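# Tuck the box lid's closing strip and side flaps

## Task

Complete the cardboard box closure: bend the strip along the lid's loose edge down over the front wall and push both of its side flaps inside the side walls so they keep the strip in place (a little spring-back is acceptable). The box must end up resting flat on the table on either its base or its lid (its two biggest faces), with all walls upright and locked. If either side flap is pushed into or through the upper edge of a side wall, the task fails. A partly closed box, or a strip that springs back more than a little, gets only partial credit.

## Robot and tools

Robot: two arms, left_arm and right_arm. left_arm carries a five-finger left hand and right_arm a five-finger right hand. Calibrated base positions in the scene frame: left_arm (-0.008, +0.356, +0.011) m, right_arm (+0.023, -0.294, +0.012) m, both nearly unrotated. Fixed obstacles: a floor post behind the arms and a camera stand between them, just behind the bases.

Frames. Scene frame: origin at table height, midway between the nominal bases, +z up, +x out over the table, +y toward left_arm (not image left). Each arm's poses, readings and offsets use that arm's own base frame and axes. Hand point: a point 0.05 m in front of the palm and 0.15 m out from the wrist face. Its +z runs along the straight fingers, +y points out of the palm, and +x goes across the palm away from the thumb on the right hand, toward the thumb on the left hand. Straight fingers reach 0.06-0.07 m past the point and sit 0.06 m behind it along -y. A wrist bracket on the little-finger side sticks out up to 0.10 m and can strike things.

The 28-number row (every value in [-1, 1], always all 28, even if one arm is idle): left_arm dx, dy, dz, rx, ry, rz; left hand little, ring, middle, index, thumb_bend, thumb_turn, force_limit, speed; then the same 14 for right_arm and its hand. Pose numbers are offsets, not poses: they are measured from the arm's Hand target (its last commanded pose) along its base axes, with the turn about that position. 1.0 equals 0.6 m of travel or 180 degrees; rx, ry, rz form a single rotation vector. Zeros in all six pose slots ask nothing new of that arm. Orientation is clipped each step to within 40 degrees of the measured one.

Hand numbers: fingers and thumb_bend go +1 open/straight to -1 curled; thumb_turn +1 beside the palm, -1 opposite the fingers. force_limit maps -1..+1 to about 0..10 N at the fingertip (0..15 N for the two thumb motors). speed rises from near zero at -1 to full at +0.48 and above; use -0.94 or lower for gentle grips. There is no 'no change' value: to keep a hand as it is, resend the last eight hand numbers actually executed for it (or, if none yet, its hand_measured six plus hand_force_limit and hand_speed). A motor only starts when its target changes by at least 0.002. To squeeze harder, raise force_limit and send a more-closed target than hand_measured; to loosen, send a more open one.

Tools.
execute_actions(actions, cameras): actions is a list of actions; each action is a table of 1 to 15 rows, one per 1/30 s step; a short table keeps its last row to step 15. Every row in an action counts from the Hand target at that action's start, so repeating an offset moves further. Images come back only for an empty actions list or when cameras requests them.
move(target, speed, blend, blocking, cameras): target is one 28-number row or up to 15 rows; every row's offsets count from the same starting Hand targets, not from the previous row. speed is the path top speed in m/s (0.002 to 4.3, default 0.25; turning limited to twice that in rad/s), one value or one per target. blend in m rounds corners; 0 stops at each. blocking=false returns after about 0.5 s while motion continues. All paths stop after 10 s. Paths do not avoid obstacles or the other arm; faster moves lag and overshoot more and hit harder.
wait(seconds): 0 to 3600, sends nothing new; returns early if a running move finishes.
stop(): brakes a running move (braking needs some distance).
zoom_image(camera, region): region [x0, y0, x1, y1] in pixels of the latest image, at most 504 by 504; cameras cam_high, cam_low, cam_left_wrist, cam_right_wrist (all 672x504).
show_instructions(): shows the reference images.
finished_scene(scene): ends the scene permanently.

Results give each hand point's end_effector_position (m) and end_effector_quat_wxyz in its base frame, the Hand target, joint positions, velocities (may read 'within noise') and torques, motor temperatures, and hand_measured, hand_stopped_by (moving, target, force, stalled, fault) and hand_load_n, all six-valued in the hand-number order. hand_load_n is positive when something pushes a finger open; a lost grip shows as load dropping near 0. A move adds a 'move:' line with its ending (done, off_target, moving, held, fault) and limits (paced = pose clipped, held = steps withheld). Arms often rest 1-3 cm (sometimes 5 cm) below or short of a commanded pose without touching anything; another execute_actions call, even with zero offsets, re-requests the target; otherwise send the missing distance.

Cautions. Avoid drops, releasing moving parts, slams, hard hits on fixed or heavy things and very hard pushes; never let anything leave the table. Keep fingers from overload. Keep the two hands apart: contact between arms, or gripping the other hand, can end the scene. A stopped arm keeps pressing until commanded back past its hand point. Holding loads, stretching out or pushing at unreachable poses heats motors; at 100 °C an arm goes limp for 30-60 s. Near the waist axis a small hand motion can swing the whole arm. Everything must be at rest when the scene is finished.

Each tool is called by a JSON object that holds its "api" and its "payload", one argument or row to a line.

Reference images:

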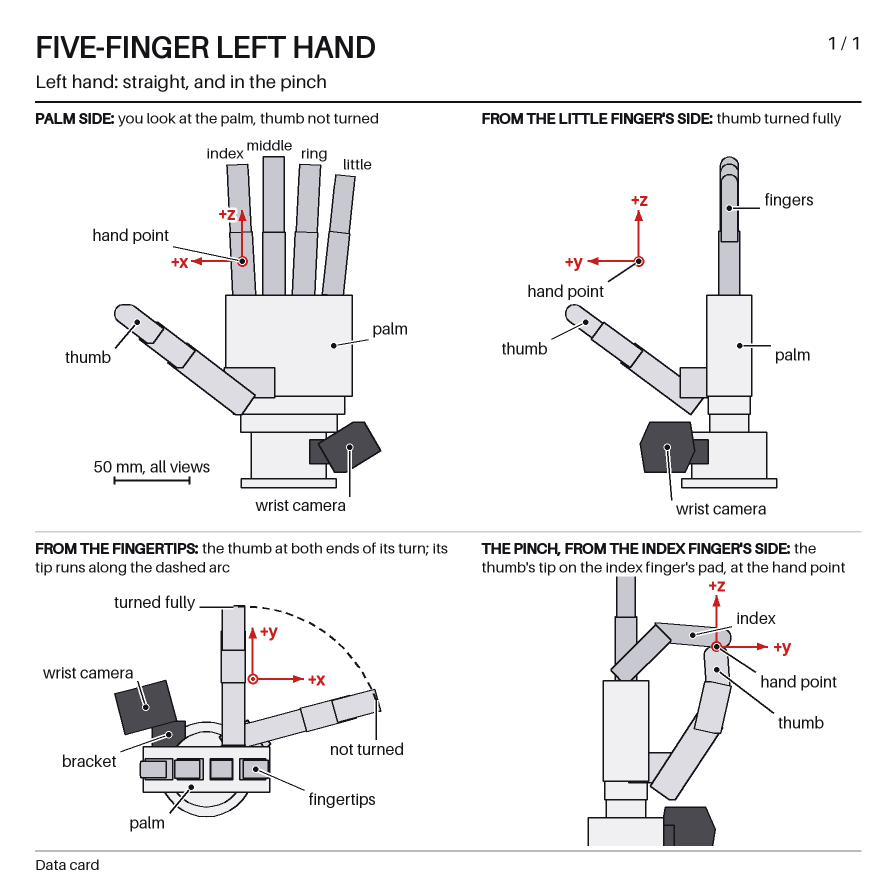

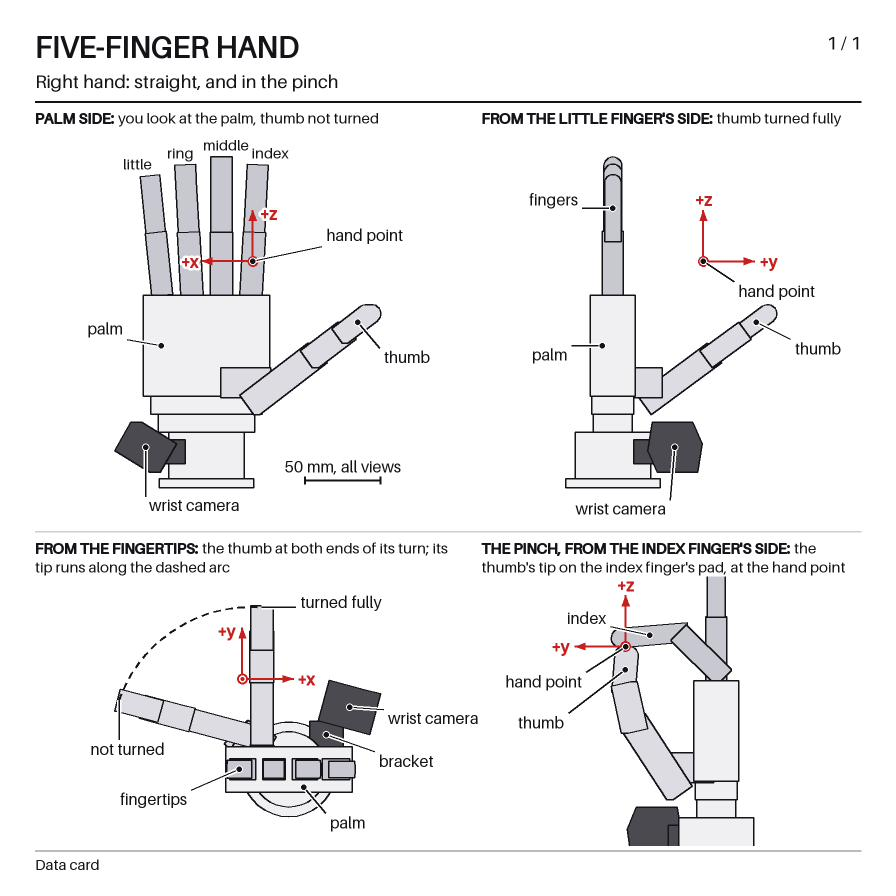

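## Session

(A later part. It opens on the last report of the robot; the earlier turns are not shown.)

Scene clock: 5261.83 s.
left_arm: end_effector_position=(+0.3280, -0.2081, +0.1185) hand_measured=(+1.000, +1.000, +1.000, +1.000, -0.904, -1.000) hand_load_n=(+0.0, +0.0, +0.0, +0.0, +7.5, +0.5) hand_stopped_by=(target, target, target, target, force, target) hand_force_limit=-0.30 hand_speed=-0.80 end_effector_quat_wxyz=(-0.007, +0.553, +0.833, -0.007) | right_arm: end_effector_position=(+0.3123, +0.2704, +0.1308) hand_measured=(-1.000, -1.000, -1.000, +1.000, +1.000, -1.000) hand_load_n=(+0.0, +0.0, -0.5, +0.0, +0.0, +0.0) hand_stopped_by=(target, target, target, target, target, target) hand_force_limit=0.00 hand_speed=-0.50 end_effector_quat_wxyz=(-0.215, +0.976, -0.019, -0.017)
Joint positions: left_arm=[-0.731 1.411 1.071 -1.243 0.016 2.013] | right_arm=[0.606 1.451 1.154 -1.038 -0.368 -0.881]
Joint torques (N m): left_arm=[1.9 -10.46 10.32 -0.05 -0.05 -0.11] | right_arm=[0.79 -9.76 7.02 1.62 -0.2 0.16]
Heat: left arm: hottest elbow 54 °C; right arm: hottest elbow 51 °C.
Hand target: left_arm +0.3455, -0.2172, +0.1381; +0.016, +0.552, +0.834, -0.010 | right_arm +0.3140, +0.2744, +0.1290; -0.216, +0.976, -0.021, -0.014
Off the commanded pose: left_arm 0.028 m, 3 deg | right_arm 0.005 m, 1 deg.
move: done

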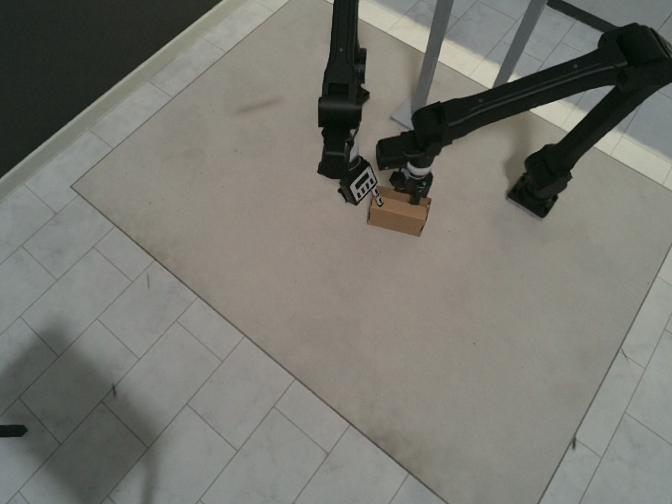

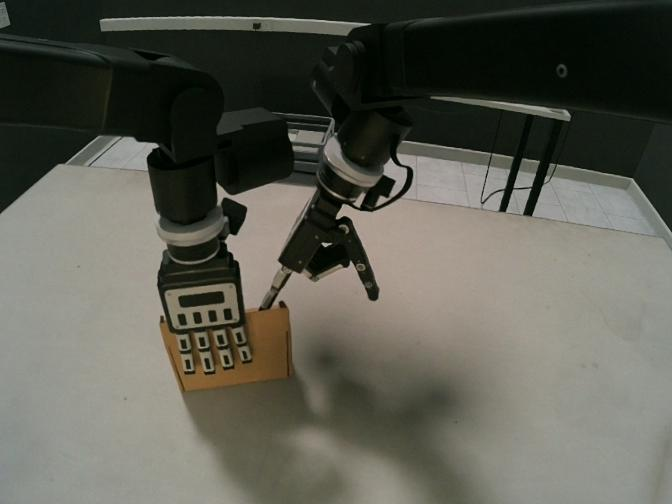

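{"api": "move", "payload": {
  "target": [
    [0,0,0,0,0,0,1,1,1,1,-0.95,-1,-0.3,-0.8, 0.0122,-0.0405,0,0,0,0,-1,-1,-1,1,1,-1,0,-0.5]
  ],
  "speed": 0.02,
  "cameras": ["cam_high","cam_low"]
}}

{"api": "zoom_image", "payload": {
  "camera": "cam_high",
  "region": [350, 176, 386, 212]
}}

{"api": "zoom_image", "payload": {
  "camera": "cam_low",
  "region": [260, 270, 310, 320]
}}

Scene clock: 5276.23 s.
left_arm: end_effector_position=(+0.3280, -0.2081, +0.1185) hand_measured=(+1.000, +1.000, +1.000, +1.000, -0.904, -1.000) hand_load_n=(+0.0, +0.0, +0.0, +0.0, +7.5, +0.5) hand_stopped_by=(target, target, target, target, force, target) hand_force_limit=-0.30 hand_speed=-0.80 end_effector_quat_wxyz=(-0.007, +0.553, +0.833, -0.007) | right_arm: end_effector_position=(+0.3207, +0.2549, +0.1276) hand_measured=(-1.000, -1.000, -1.000, +1.000, +1.000, -1.000) hand_load_n=(+0.0, +0.0, +0.0, +0.0, +0.0, +0.0) hand_stopped_by=(target, target, target, target, target, target) hand_force_limit=0.00 hand_speed=-0.50 end_effector_quat_wxyz=(-0.217, +0.976, -0.023, -0.015)
Joint positions: left_arm=[-0.731 1.411 1.071 -1.243 0.016 2.013] | right_arm=[0.564 1.447 1.142 -1.037 -0.377 -0.916]
Joint torques (N m): left_arm=[1.9 -10.46 10.32 -0.05 -0.05 -0.11] | right_arm=[-0.32 -10.58 6.78 0.75 -0.36 -0.08]
Heat: left arm: hottest elbow 54 °C; right arm: hottest elbow 51 °C.
Hand target: left_arm +0.3455, -0.2172, +0.1381; +0.016, +0.552, +0.834, -0.010 | right_arm +0.3214, +0.2501, +0.1290; -0.216, +0.976, -0.021, -0.013
Off the commanded pose: left_arm 0.028 m, 3 deg | right_arm 0.005 m, 0 deg.
move: done

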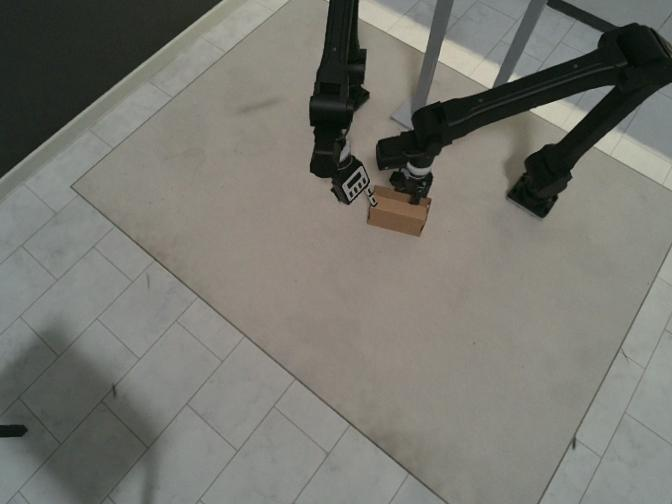

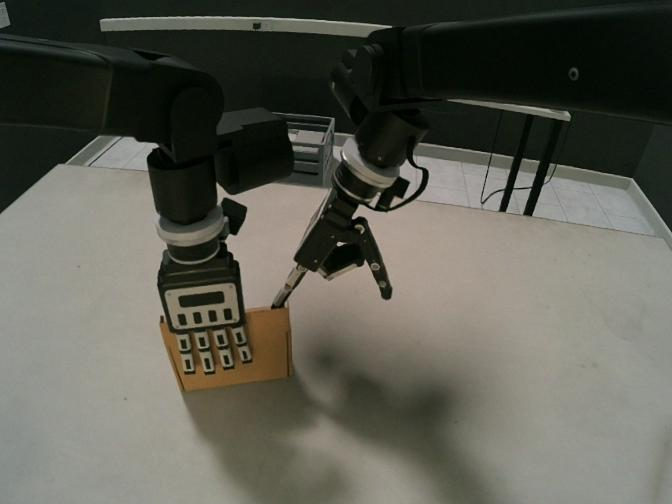

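Scaled by 14.000 from the camera's image (finer frame: 960x720).

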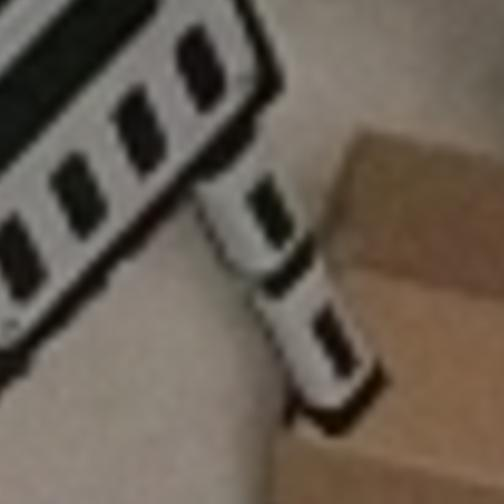

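Scaled by 10.080 from the camera's image (finer frame: 960x720).

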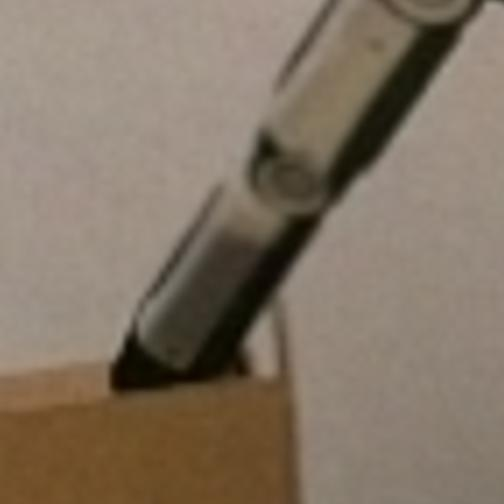

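{"api": "move", "payload": {
  "target": [
    [0,0,0,0,0,0,1,1,1,1,-0.95,-1,-0.3,-0.8, 0.010,0.008,0.09,0,0,0,-1,-1,-1,1,1,-1,0,-0.5],
    [0,0,0,0,0,0,1,1,1,1,-0.95,-1,-0.3,-0.8, 0.03,-0.05,0.11,0,0,0,-1,-1,-1,1,1,-1,0,-0.5]
  ],
  "speed": 0.04,
  "cameras": ["cam_high","cam_low"]
}}

{"api": "zoom_image", "payload": {
  "camera": "cam_high",
  "region": [350, 176, 386, 212]
}}

{"api": "zoom_image", "payload": {
  "camera": "cam_low",
  "region": [260, 270, 310, 320]
}}

Scene clock: 5286.67 s.
left_arm: end_effector_position=(+0.3280, -0.2081, +0.1185) hand_measured=(+1.000, +1.000, +1.000, +1.000, -0.904, -1.000) hand_load_n=(+0.5, +0.0, +0.0, +0.0, +7.5, +0.0) hand_stopped_by=(target, target, target, target, force, target) hand_force_limit=-0.30 hand_speed=-0.80 end_effector_quat_wxyz=(-0.007, +0.553, +0.833, -0.007) | right_arm: end_effector_position=(+0.3297, +0.2182, +0.1783) hand_measured=(-1.000, -1.000, -1.000, +1.000, +1.000, -1.000) hand_load_n=(+0.0, +0.0, +0.0, +0.0, +0.0, +0.0) hand_stopped_by=(target, target, target, target, target, target) hand_force_limit=0.00 hand_speed=-0.50 end_effector_quat_wxyz=(-0.207, +0.978, -0.028, -0.028)
Joint positions: left_arm=[-0.731 1.411 1.071 -1.243 0.016 2.013] | right_arm=[0.478 1.419 1.249 -1.241 -0.391 -1.004]
Joint torques (N m): left_arm=[1.96 -10.46 10.32 -0.05 -0.05 -0.11] | right_arm=[-0.15 -10.46 9.81 0.38 -0.47 -0.06]
Heat: left arm: hottest elbow 54 °C; right arm: hottest elbow 51 °C.
Hand target: left_arm +0.3455, -0.2172, +0.1381; +0.016, +0.552, +0.834, -0.010 | right_arm +0.3393, +0.2202, +0.1951; -0.217, +0.976, -0.021, -0.013
Off the commanded pose: left_arm 0.028 m, 3 deg | right_arm 0.019 m, 2 deg.
move: off_target (right_arm)

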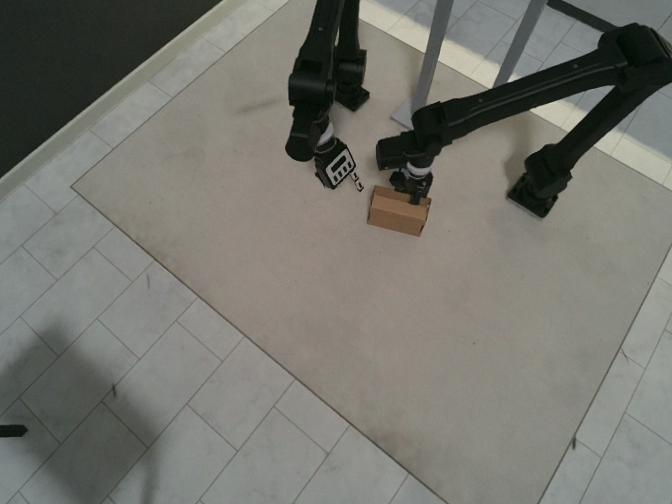

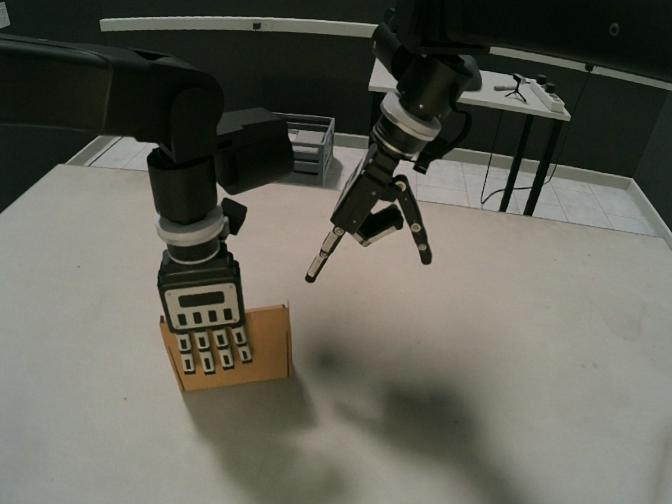

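Scaled by 14.000 from the camera's image (finer frame: 960x720).

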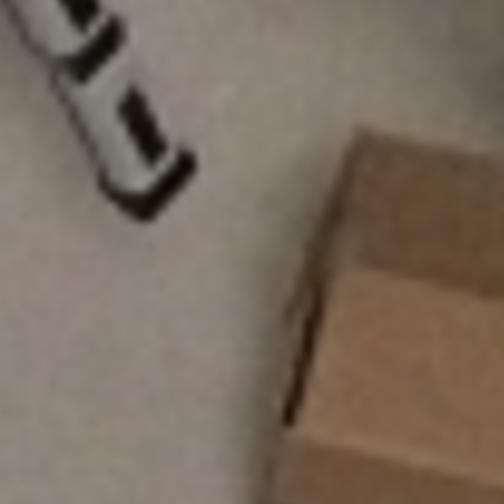

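Scaled by 10.080 from the camera's image (finer frame: 960x720).

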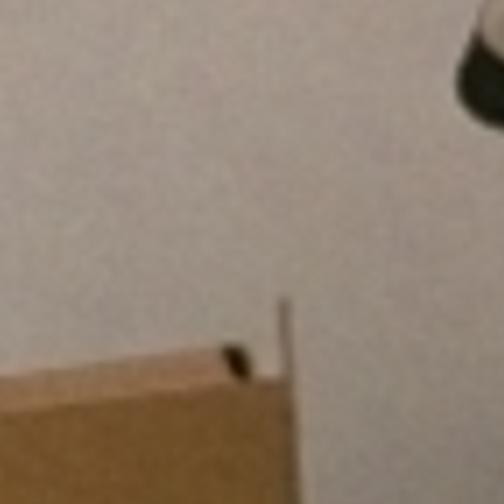

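{"api": "move", "payload": {
  "target": [
    [0,0,0,0,0,0,1,1,1,1,-0.95,-1,-0.3,-0.8, -0.0025,-0.0055,-0.0983,0,0,0,-1,-1,-1,1,1,-1,0,-0.5],
    [0,0,0,0,0,0,1,1,1,1,-0.95,-1,-0.3,-0.8, -0.0025,0.0315,-0.1013,0,0,0,-1,-1,-1,1,1,-1,0,-0.5]
  ],
  "speed": 0.04
}}

{"api": "move", "payload": {
  "target": [
    [0,0,0,0,0,0,1,1,1,1,-0.95,-1,-0.3,-0.8, -0.010,0.024,0.022,0,0,0,-1,-1,-1,1,1,-1,0,-0.5]
  ],
  "speed": 0.03,
  "cameras": ["cam_high","cam_low"]
}}

{"api": "zoom_image", "payload": {
  "camera": "cam_low",
  "region": [260, 270, 310, 320]
}}

Scene clock: 5300.13 s.
left_arm: end_effector_position=(+0.3280, -0.2081, +0.1185) hand_measured=(+1.000, +1.000, +1.000, +1.000, -0.904, -1.000) hand_load_n=(+0.0, +0.0, +0.0, +0.0, +7.5, +0.5) hand_stopped_by=(target, target, target, target, force, target) hand_force_limit=-0.30 hand_speed=-0.80 end_effector_quat_wxyz=(-0.007, +0.553, +0.833, -0.007) | right_arm: end_effector_position=(+0.3291, +0.2314, +0.1319) hand_measured=(-1.000, -1.000, -1.000, +1.000, +1.000, -1.000) hand_load_n=(+0.0, +0.0, +0.0, +0.0, +0.0, +0.0) hand_stopped_by=(target, target, target, target, target, target) hand_force_limit=0.00 hand_speed=-0.50 end_effector_quat_wxyz=(-0.213, +0.977, -0.020, -0.022)
Joint positions: left_arm=[-0.731 1.411 1.071 -1.243 0.016 2.013] | right_arm=[0.506 1.448 1.155 -1.091 -0.39 -0.987]
Joint torques (N m): left_arm=[1.9 -10.46 10.32 -0.05 -0.05 -0.11] | right_arm=[0.79 -9.05 8.42 1.52 -0.21 0.16]
Heat: left arm: hottest elbow 54 °C; right arm: hottest elbow 51 °C.
Hand target: left_arm +0.3455, -0.2172, +0.1381; +0.016, +0.552, +0.834, -0.010 | right_arm +0.3378, +0.2391, +0.1343; -0.216, +0.976, -0.021, -0.013
Off the commanded pose: left_arm 0.028 m, 3 deg | right_arm 0.012 m, 1 deg.
move: off_target (right_arm)

Scene clock: 5301.23 s.
left_arm: end_effector_position=(+0.3280, -0.2081, +0.1185) hand_measured=(+1.000, +1.000, +1.000, +1.000, -0.904, -1.000) hand_load_n=(+0.0, +0.0, +0.0, +0.0, +7.5, +0.5) hand_stopped_by=(target, target, target, target, force, target) hand_force_limit=-0.30 hand_speed=-0.80 end_effector_quat_wxyz=(-0.007, +0.553, +0.833, -0.007) | right_arm: end_effector_position=(+0.3236, +0.2447, +0.1365) hand_measured=(-1.000, -1.000, -1.000, +1.000, +1.000, -1.000) hand_load_n=(+0.0, +0.0, +0.0, +0.0, +0.0, +0.0) hand_stopped_by=(target, target, target, target, target, target) hand_force_limit=0.00 hand_speed=-0.50 end_effector_quat_wxyz=(-0.212, +0.977, -0.021, -0.022)
Joint positions: left_arm=[-0.731 1.411 1.071 -1.243 0.016 2.013] | right_arm=[0.54 1.448 1.167 -1.091 -0.382 -0.949]
Joint torques (N m): left_arm=[1.96 -10.46 10.32 -0.05 -0.05 -0.11] | right_arm=[0.91 -9.7 9.58 0.73 -0.22 0.18]
Heat: left arm: hottest elbow 54 °C; right arm: hottest elbow 51 °C.
Hand target: left_arm +0.3455, -0.2172, +0.1381; +0.016, +0.552, +0.834, -0.010 | right_arm +0.3318, +0.2534, +0.1475; -0.216, +0.976, -0.021, -0.013
Off the commanded pose: left_arm 0.028 m, 3 deg | right_arm 0.016 m, 1 deg.
move: off_target (right_arm)

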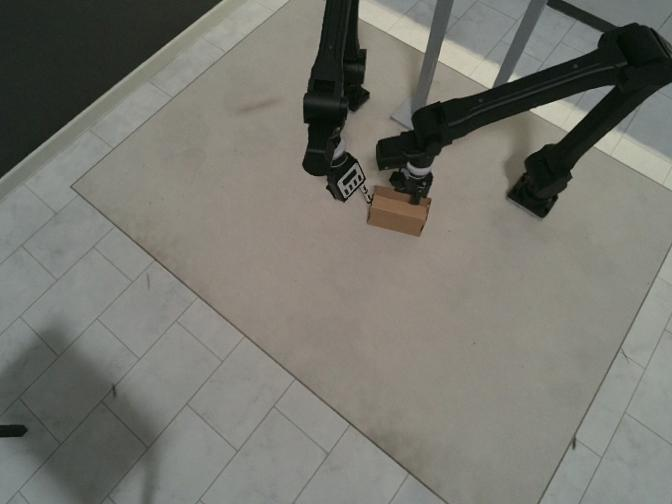

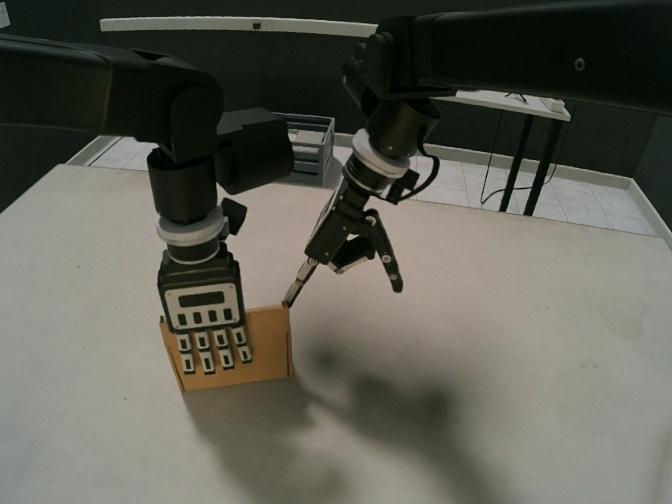

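Scaled by 10.080 from the camera's image (finer frame: 960x720).

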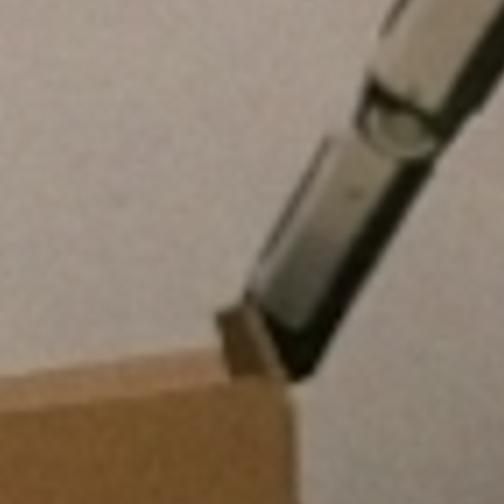

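{"api": "move", "payload": {
  "target": [
    [0,0,0,0,0,0,1,1,1,1,-0.95,-1,-0.3,-0.8, -0.0022,0.0062,0.0,0,0,0,-1,-1,-1,1,1,-1,0,-0.5]
  ],
  "speed": 0.03,
  "cameras": ["cam_low"]
}}

{"api": "move", "payload": {
  "target": [
    [0,0,0,0,0,0,1,1,1,1,-0.95,-1,-0.3,-0.8, 0.018,-0.059,0.02,0,0,0,-1,-1,-1,1,1,-1,0,-0.5]
  ],
  "speed": 0.04,
  "cameras": ["cam_high","cam_low"]
}}

{"api": "zoom_image", "payload": {
  "camera": "cam_high",
  "region": [350, 176, 386, 212]
}}

{"api": "zoom_image", "payload": {
  "camera": "cam_low",
  "region": [260, 270, 310, 320]
}}

Scene clock: 5308.30 s.
left_arm: end_effector_position=(+0.3280, -0.2081, +0.1185) hand_measured=(+1.000, +1.000, +1.000, +1.000, -0.904, -1.000) hand_load_n=(+0.0, +0.0, +0.0, +0.0, +7.5, +0.5) hand_stopped_by=(target, target, target, target, force, target) hand_force_limit=-0.30 hand_speed=-0.80 end_effector_quat_wxyz=(-0.007, +0.553, +0.833, -0.007) | right_arm: end_effector_position=(+0.3211, +0.2475, +0.1366) hand_measured=(-1.000, -1.000, -1.000, +1.000, +1.000, -1.000) hand_load_n=(+0.0, +0.0, +0.0, +0.0, +0.0, +0.0) hand_stopped_by=(target, target, target, target, target, target) hand_force_limit=0.00 hand_speed=-0.50 end_effector_quat_wxyz=(-0.211, +0.977, -0.021, -0.024)
Joint positions: left_arm=[-0.731 1.411 1.071 -1.243 0.016 2.013] | right_arm=[0.549 1.448 1.167 -1.091 -0.381 -0.94]
Joint torques (N m): left_arm=[1.96 -10.46 10.3 -0.05 -0.05 -0.11] | right_arm=[0.97 -9.52 9.69 0.87 -0.22 0.17]
Heat: left arm: hottest elbow 54 °C; right arm: hottest elbow 51 °C.
Hand target: left_arm +0.3455, -0.2172, +0.1381; +0.016, +0.552, +0.834, -0.010 | right_arm +0.3304, +0.2572, +0.1475; -0.216, +0.976, -0.021, -0.014
Off the commanded pose: left_arm 0.028 m, 3 deg | right_arm 0.017 m, 1 deg.
move: off_target (right_arm)

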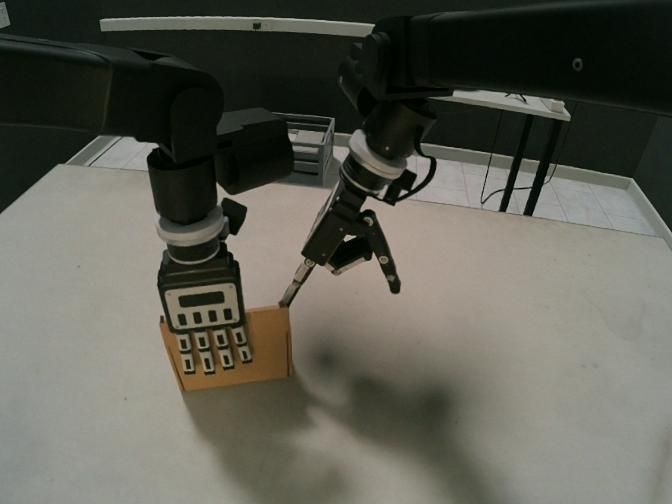

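Scene clock: 5309.77 s.
left_arm: end_effector_position=(+0.3280, -0.2081, +0.1185) hand_measured=(+1.000, +1.000, +1.000, +1.000, -0.904, -1.000) hand_load_n=(+0.0, +0.0, +0.0, +0.0, +7.5, +0.5) hand_stopped_by=(target, target, target, target, force, target) hand_force_limit=-0.30 hand_speed=-0.80 end_effector_quat_wxyz=(-0.007, +0.553, +0.833, -0.007) | right_arm: end_effector_position=(+0.3307, +0.2190, +0.1434) hand_measured=(-1.000, -1.000, -1.000, +1.000, +1.000, -1.000) hand_load_n=(+0.5, +0.5, +0.0, +0.0, +0.0, +0.0) hand_stopped_by=(target, target, target, target, target, target) hand_force_limit=0.00 hand_speed=-0.50 end_effector_quat_wxyz=(-0.207, +0.977, -0.028, -0.028)
Joint positions: left_arm=[-0.731 1.411 1.071 -1.243 0.016 2.013] | right_arm=[0.479 1.441 1.179 -1.147 -0.391 -1.003]
Joint torques (N m): left_arm=[1.96 -10.46 10.3 -0.05 -0.05 -0.11] | right_arm=[-0.09 -10.58 9.59 0.38 -0.47 -0.06]
Heat: left arm: hottest elbow 54 °C; right arm: hottest elbow 51 °C.
Hand target: left_arm +0.3455, -0.2172, +0.1381; +0.016, +0.552, +0.834, -0.010 | right_arm +0.3414, +0.2217, +0.1595; -0.216, +0.976, -0.021, -0.013
Off the commanded pose: left_arm 0.028 m, 3 deg | right_arm 0.019 m, 2 deg.
move: off_target (right_arm)

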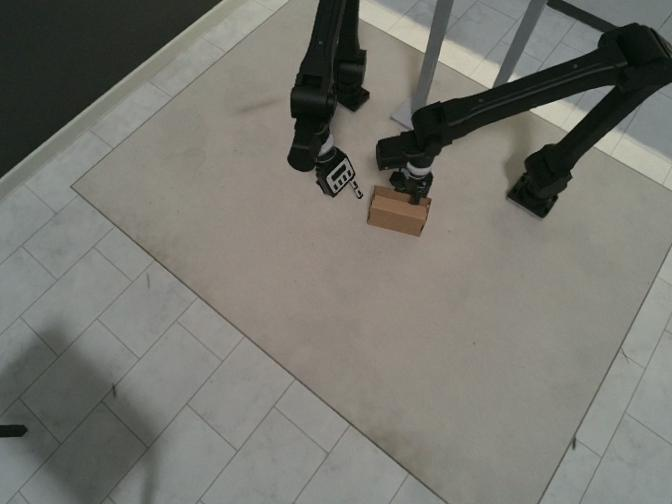

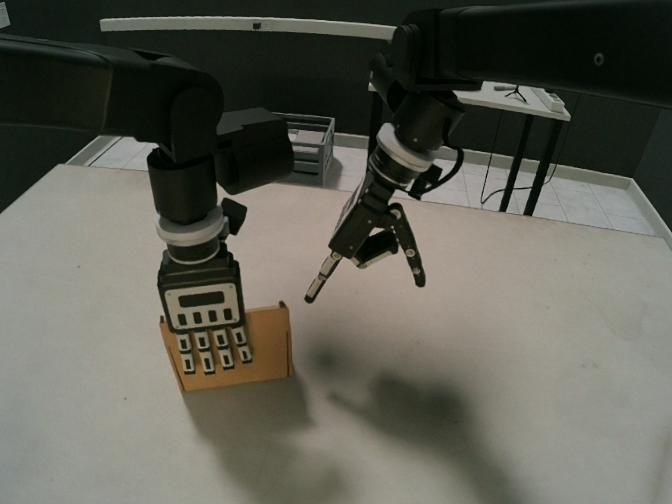

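Scaled by 14.000 from the camera's image (finer frame: 960x720).

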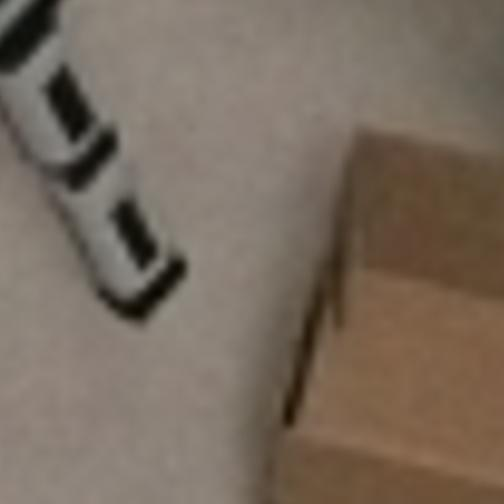

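Scaled by 10.080 from the camera's image (finer frame: 960x720).

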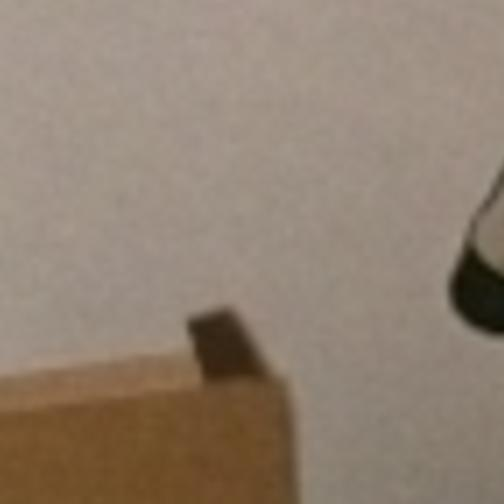

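{"api": "move", "payload": {
  "target": [
    [0,0,0,0,0,0,1,1,1,1,-0.95,-1,-0.3,-0.8, 0.010,0.005,0.032,0,0,0,-1,-1,-1,1,1,-1,0,-0.5],
    [0,0,0,0,0,0,1,1,1,1,-0.95,-1,-0.3,-0.8, -0.0065,0.0507,0.0318,0,0,0,-1,-1,-1,1,1,-1,0,-0.5],
    [0,0,0,0,0,0,1,1,1,1,-0.95,-1,-0.3,-0.8, -0.0263,0.1027,0.0198,0,0,0,-1,-1,-1,1,1,-1,0,-0.5]
  ],
  "speed": 0.04
}}

{"api": "move", "payload": {
  "target": [
    [0,0,0,0,0,0,1,1,1,1,-0.95,-1,-0.3,-0.8, -0.0193,-0.0147,-0.0707,0,0,0,-1,-1,-1,1,1,-1,0,-0.5]
  ],
  "speed": 0.03,
  "cameras": ["cam_low"]
}}

Scene clock: 5330.83 s.
left_arm: end_effector_position=(+0.3280, -0.2081, +0.1185) hand_measured=(+1.000, +1.000, +1.000, +1.000, -0.904, -1.000) hand_load_n=(+0.0, +0.0, +0.0, +0.0, +7.5, +0.5) hand_stopped_by=(target, target, target, target, force, target) hand_force_limit=-0.30 hand_speed=-0.80 end_effector_quat_wxyz=(-0.007, +0.553, +0.833, -0.007) | right_arm: end_effector_position=(+0.3139, +0.2716, +0.1640) hand_measured=(-1.000, -1.000, -1.000, +1.000, +1.000, -1.000) hand_load_n=(+0.0, +0.5, +0.0, +0.0, +0.0, +0.0) hand_stopped_by=(target, target, target, target, target, target) hand_force_limit=0.00 hand_speed=-0.50 end_effector_quat_wxyz=(-0.208, +0.978, -0.021, -0.027)
Joint positions: left_arm=[-0.731 1.411 1.071 -1.243 0.016 2.013] | right_arm=[0.606 1.451 1.243 -1.151 -0.368 -0.881]
Joint torques (N m): left_arm=[1.96 -10.46 10.3 -0.05 -0.05 -0.11] | right_arm=[0.85 -9.29 9.62 1.58 -0.2 0.19]
Heat: left arm: hottest elbow 54 °C; right arm: hottest elbow 52 °C.
Hand target: left_arm +0.3455, -0.2172, +0.1381; +0.016, +0.552, +0.834, -0.010 | right_arm +0.3255, +0.2833, +0.1713; -0.216, +0.976, -0.021, -0.014
Off the commanded pose: left_arm 0.028 m, 3 deg | right_arm 0.018 m, 2 deg.
move: off_target (right_arm)

Scene clock: 5332.67 s.
left_arm: end_effector_position=(+0.3280, -0.2081, +0.1185) hand_measured=(+1.000, +1.000, +1.000, +1.000, -0.904, -1.000) hand_load_n=(+0.0, +0.0, +0.0, +0.0, +7.5, +0.5) hand_stopped_by=(target, target, target, target, force, target) hand_force_limit=-0.30 hand_speed=-0.80 end_effector_quat_wxyz=(-0.007, +0.553, +0.833, -0.007) | right_arm: end_effector_position=(+0.3122, +0.2705, +0.1306) hand_measured=(-1.000, -1.000, -1.000, +1.000, +1.000, -1.000) hand_load_n=(+0.0, +0.0, +0.0, +0.0, +0.0, +0.0) hand_stopped_by=(target, target, target, target, target, target) hand_force_limit=0.00 hand_speed=-0.50 end_effector_quat_wxyz=(-0.215, +0.976, -0.019, -0.017)
Joint positions: left_arm=[-0.731 1.411 1.071 -1.243 0.016 2.013] | right_arm=[0.606 1.451 1.153 -1.037 -0.368 -0.881]
Joint torques (N m): left_arm=[1.9 -10.52 10.32 -0.05 -0.05 -0.11] | right_arm=[0.85 -9.82 7.01 1.68 -0.2 0.16]
Heat: left arm: hottest elbow 54 °C; right arm: hottest elbow 52 °C.
Hand target: left_arm +0.3455, -0.2172, +0.1381; +0.016, +0.552, +0.834, -0.010 | right_arm +0.3139, +0.2746, +0.1289; -0.216, +0.976, -0.021, -0.013
Off the commanded pose: left_arm 0.028 m, 3 deg | right_arm 0.005 m, 1 deg.
move: done

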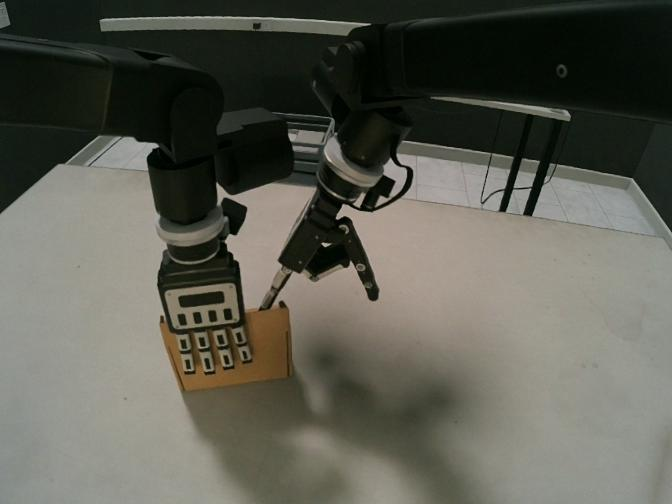

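{"api": "move", "payload": {
  "target": [
    [0,0,0,0,0,0,1,1,1,1,-0.95,-1,-0.3,-0.8, 0.0062,-0.0322,0.004,0,0,0,-1,-1,-1,1,1,-1,0,-0.5]
  ],
  "speed": 0.02,
  "cameras": ["cam_low","cam_high"]
}}

{"api": "zoom_image", "payload": {
  "camera": "cam_low",
  "region": [260, 270, 310, 320]
}}

{"api": "zoom_image", "payload": {
  "camera": "cam_high",
  "region": [350, 176, 386, 212]
}}

Scene clock: 5340.50 s.
left_arm: end_effector_position=(+0.3280, -0.2081, +0.1185) hand_measured=(+1.000, +1.000, +1.000, +1.000, -0.904, -1.000) hand_load_n=(+0.0, +0.0, +0.0, +0.0, +7.5, +0.5) hand_stopped_by=(target, target, target, target, force, target) hand_force_limit=-0.30 hand_speed=-0.80 end_effector_quat_wxyz=(-0.007, +0.553, +0.833, -0.007) | right_arm: end_effector_position=(+0.3172, +0.2589, +0.1285) hand_measured=(-1.000, -1.000, -1.000, +1.000, +1.000, -1.000) hand_load_n=(+0.0, +0.0, +0.0, +0.0, -0.5, +0.0) hand_stopped_by=(target, target, target, target, target, target) hand_force_limit=0.00 hand_speed=-0.50 end_effector_quat_wxyz=(-0.215, +0.976, -0.024, -0.015)
Joint positions: left_arm=[-0.731 1.411 1.071 -1.243 0.016 2.013] | right_arm=[0.577 1.445 1.142 -1.037 -0.371 -0.901]
Joint torques (N m): left_arm=[1.9 -10.46 10.32 -0.05 -0.05 -0.11] | right_arm=[-0.21 -10.75 6.89 0.75 -0.44 -0.06]
Heat: left arm: hottest elbow 54 °C; right arm: hottest elbow 51 °C.
Hand target: left_arm +0.3455, -0.2172, +0.1381; +0.016, +0.552, +0.834, -0.010 | right_arm +0.3177, +0.2552, +0.1314; -0.216, +0.976, -0.021, -0.013
Off the commanded pose: left_arm 0.028 m, 3 deg | right_arm 0.005 m, 0 deg.
move: done
Images, in order (width x height): cam_high 672x504, cam_low 672x504.

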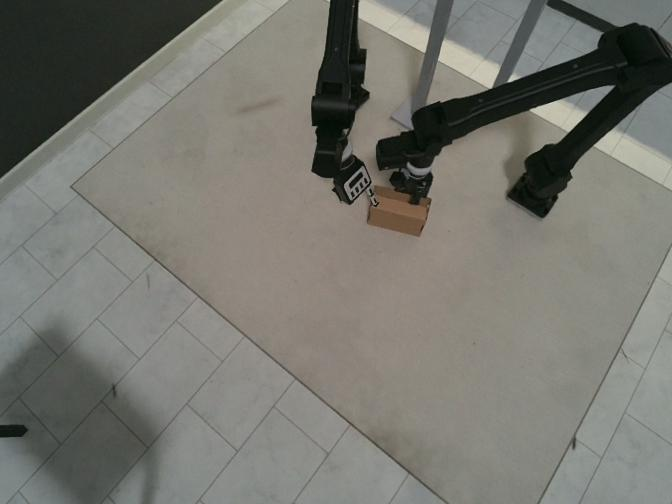

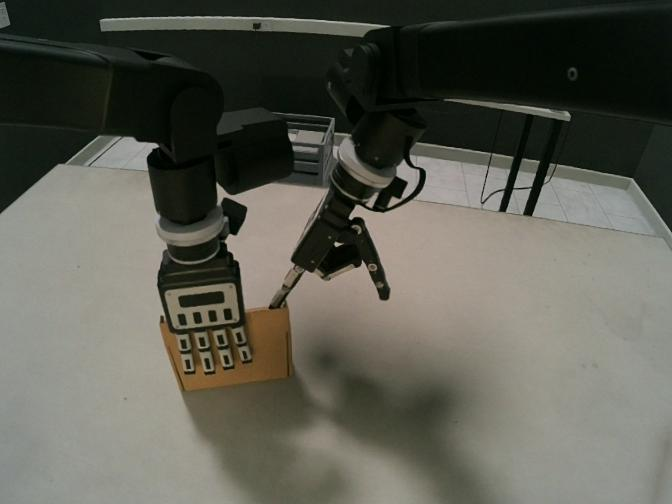

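Scaled by 10.080 from the camera's image (finer frame: 960x720).

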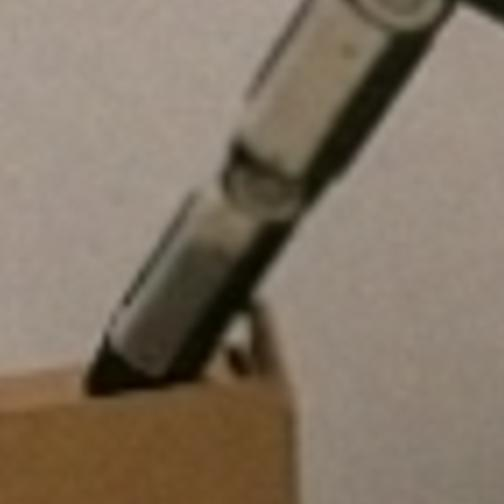

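Scaled by 14.000 from the camera's image (finer frame: 960x720).

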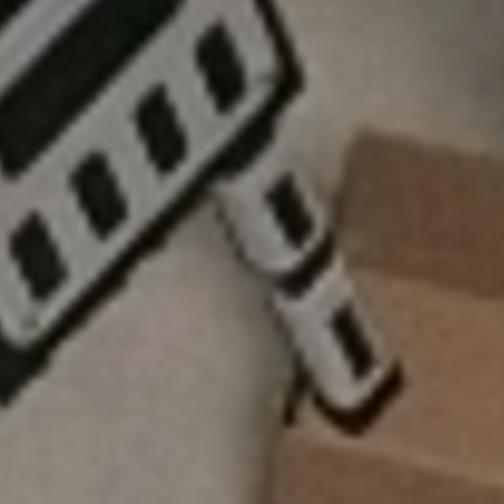

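{"api": "move", "payload": {
  "target": [
    [0,0,0,0,0,0,1,1,1,1,-0.95,-1,-0.3,-0.8, 0.012,0.010,0.09,0,0,0,-1,-1,-1,1,1,-1,0,-0.5],
    [0,0,0,0,0,0,1,1,1,1,-0.95,-1,-0.3,-0.8, 0.04,-0.06,0.11,0,0,0,-1,-1,-1,1,1,-1,0,-0.5]
  ],
  "speed": 0.04,
  "cameras": ["cam_high","cam_low"]
}}

{"api": "zoom_image", "payload": {
  "camera": "cam_high",
  "region": [350, 176, 386, 212]
}}

{"api": "zoom_image", "payload": {
  "camera": "cam_low",
  "region": [260, 270, 310, 320]
}}

Scene clock: 5348.60 s.
left_arm: end_effector_position=(+0.3280, -0.2081, +0.1185) hand_measured=(+1.000, +1.000, +1.000, +1.000, -0.904, -1.000) hand_load_n=(+0.0, +0.0, +0.0, +0.0, +8.0, +0.5) hand_stopped_by=(target, target, target, target, force, target) hand_force_limit=-0.30 hand_speed=-0.80 end_effector_quat_wxyz=(-0.007, +0.553, +0.833, -0.007) | right_arm: end_effector_position=(+0.3322, +0.2171, +0.1804) hand_measured=(-1.000, -1.000, -1.000, +1.000, +1.000, -1.000) hand_load_n=(+0.0, +0.0, +0.0, +0.0, +0.0, +0.0) hand_stopped_by=(target, target, target, target, target, target) hand_force_limit=0.00 hand_speed=-0.50 end_effector_quat_wxyz=(-0.207, +0.978, -0.028, -0.029)
Joint positions: left_arm=[-0.731 1.411 1.071 -1.243 0.016 2.013] | right_arm=[0.473 1.423 1.259 -1.249 -0.392 -1.009]
Joint torques (N m): left_arm=[1.9 -10.46 10.3 -0.03 -0.05 -0.11] | right_arm=[-0.09 -10.52 9.81 0.38 -0.47 -0.06]
Heat: left arm: hottest elbow 54 °C; right arm: hottest elbow 51 °C.
Hand target: left_arm +0.3455, -0.2172, +0.1381; +0.016, +0.552, +0.834, -0.010 | right_arm +0.3417, +0.2191, +0.1973; -0.216, +0.976, -0.021, -0.013
Off the commanded pose: left_arm 0.028 m, 3 deg | right_arm 0.020 m, 2 deg.
move: off_target (right_arm)

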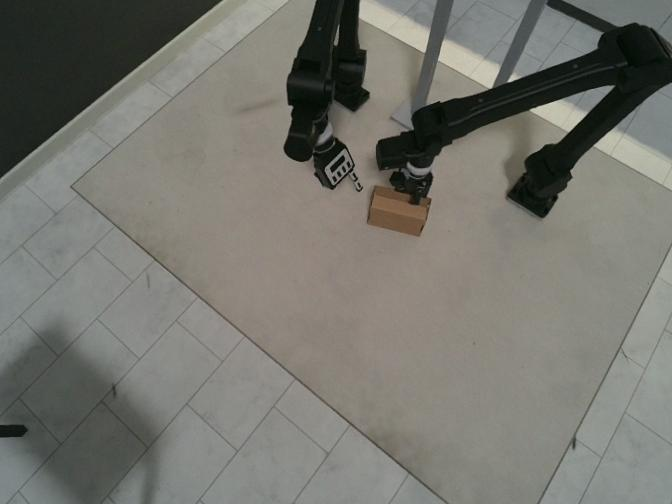

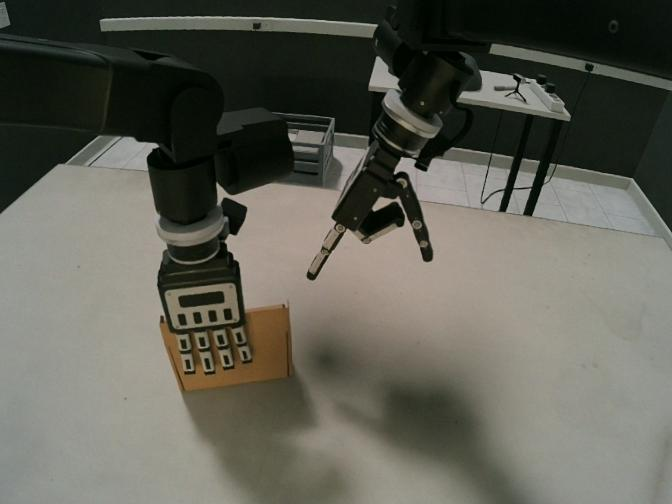

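Scaled by 14.000 from the camera's image (finer frame: 960x720).

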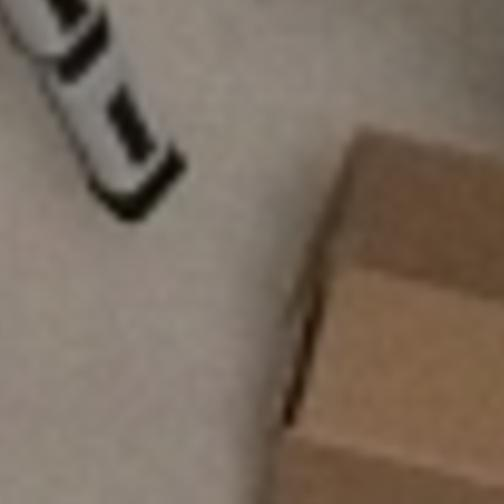

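Scaled by 10.080 from the camera's image (finer frame: 960x720).

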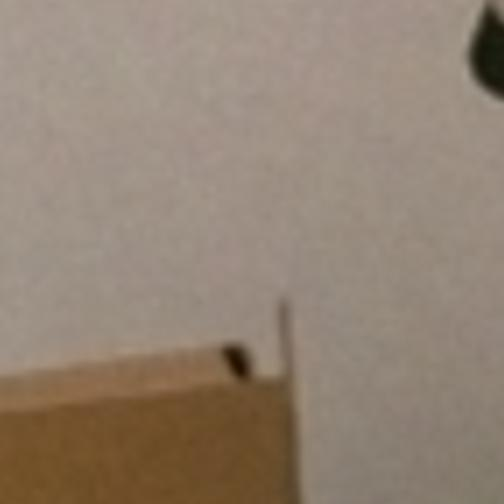

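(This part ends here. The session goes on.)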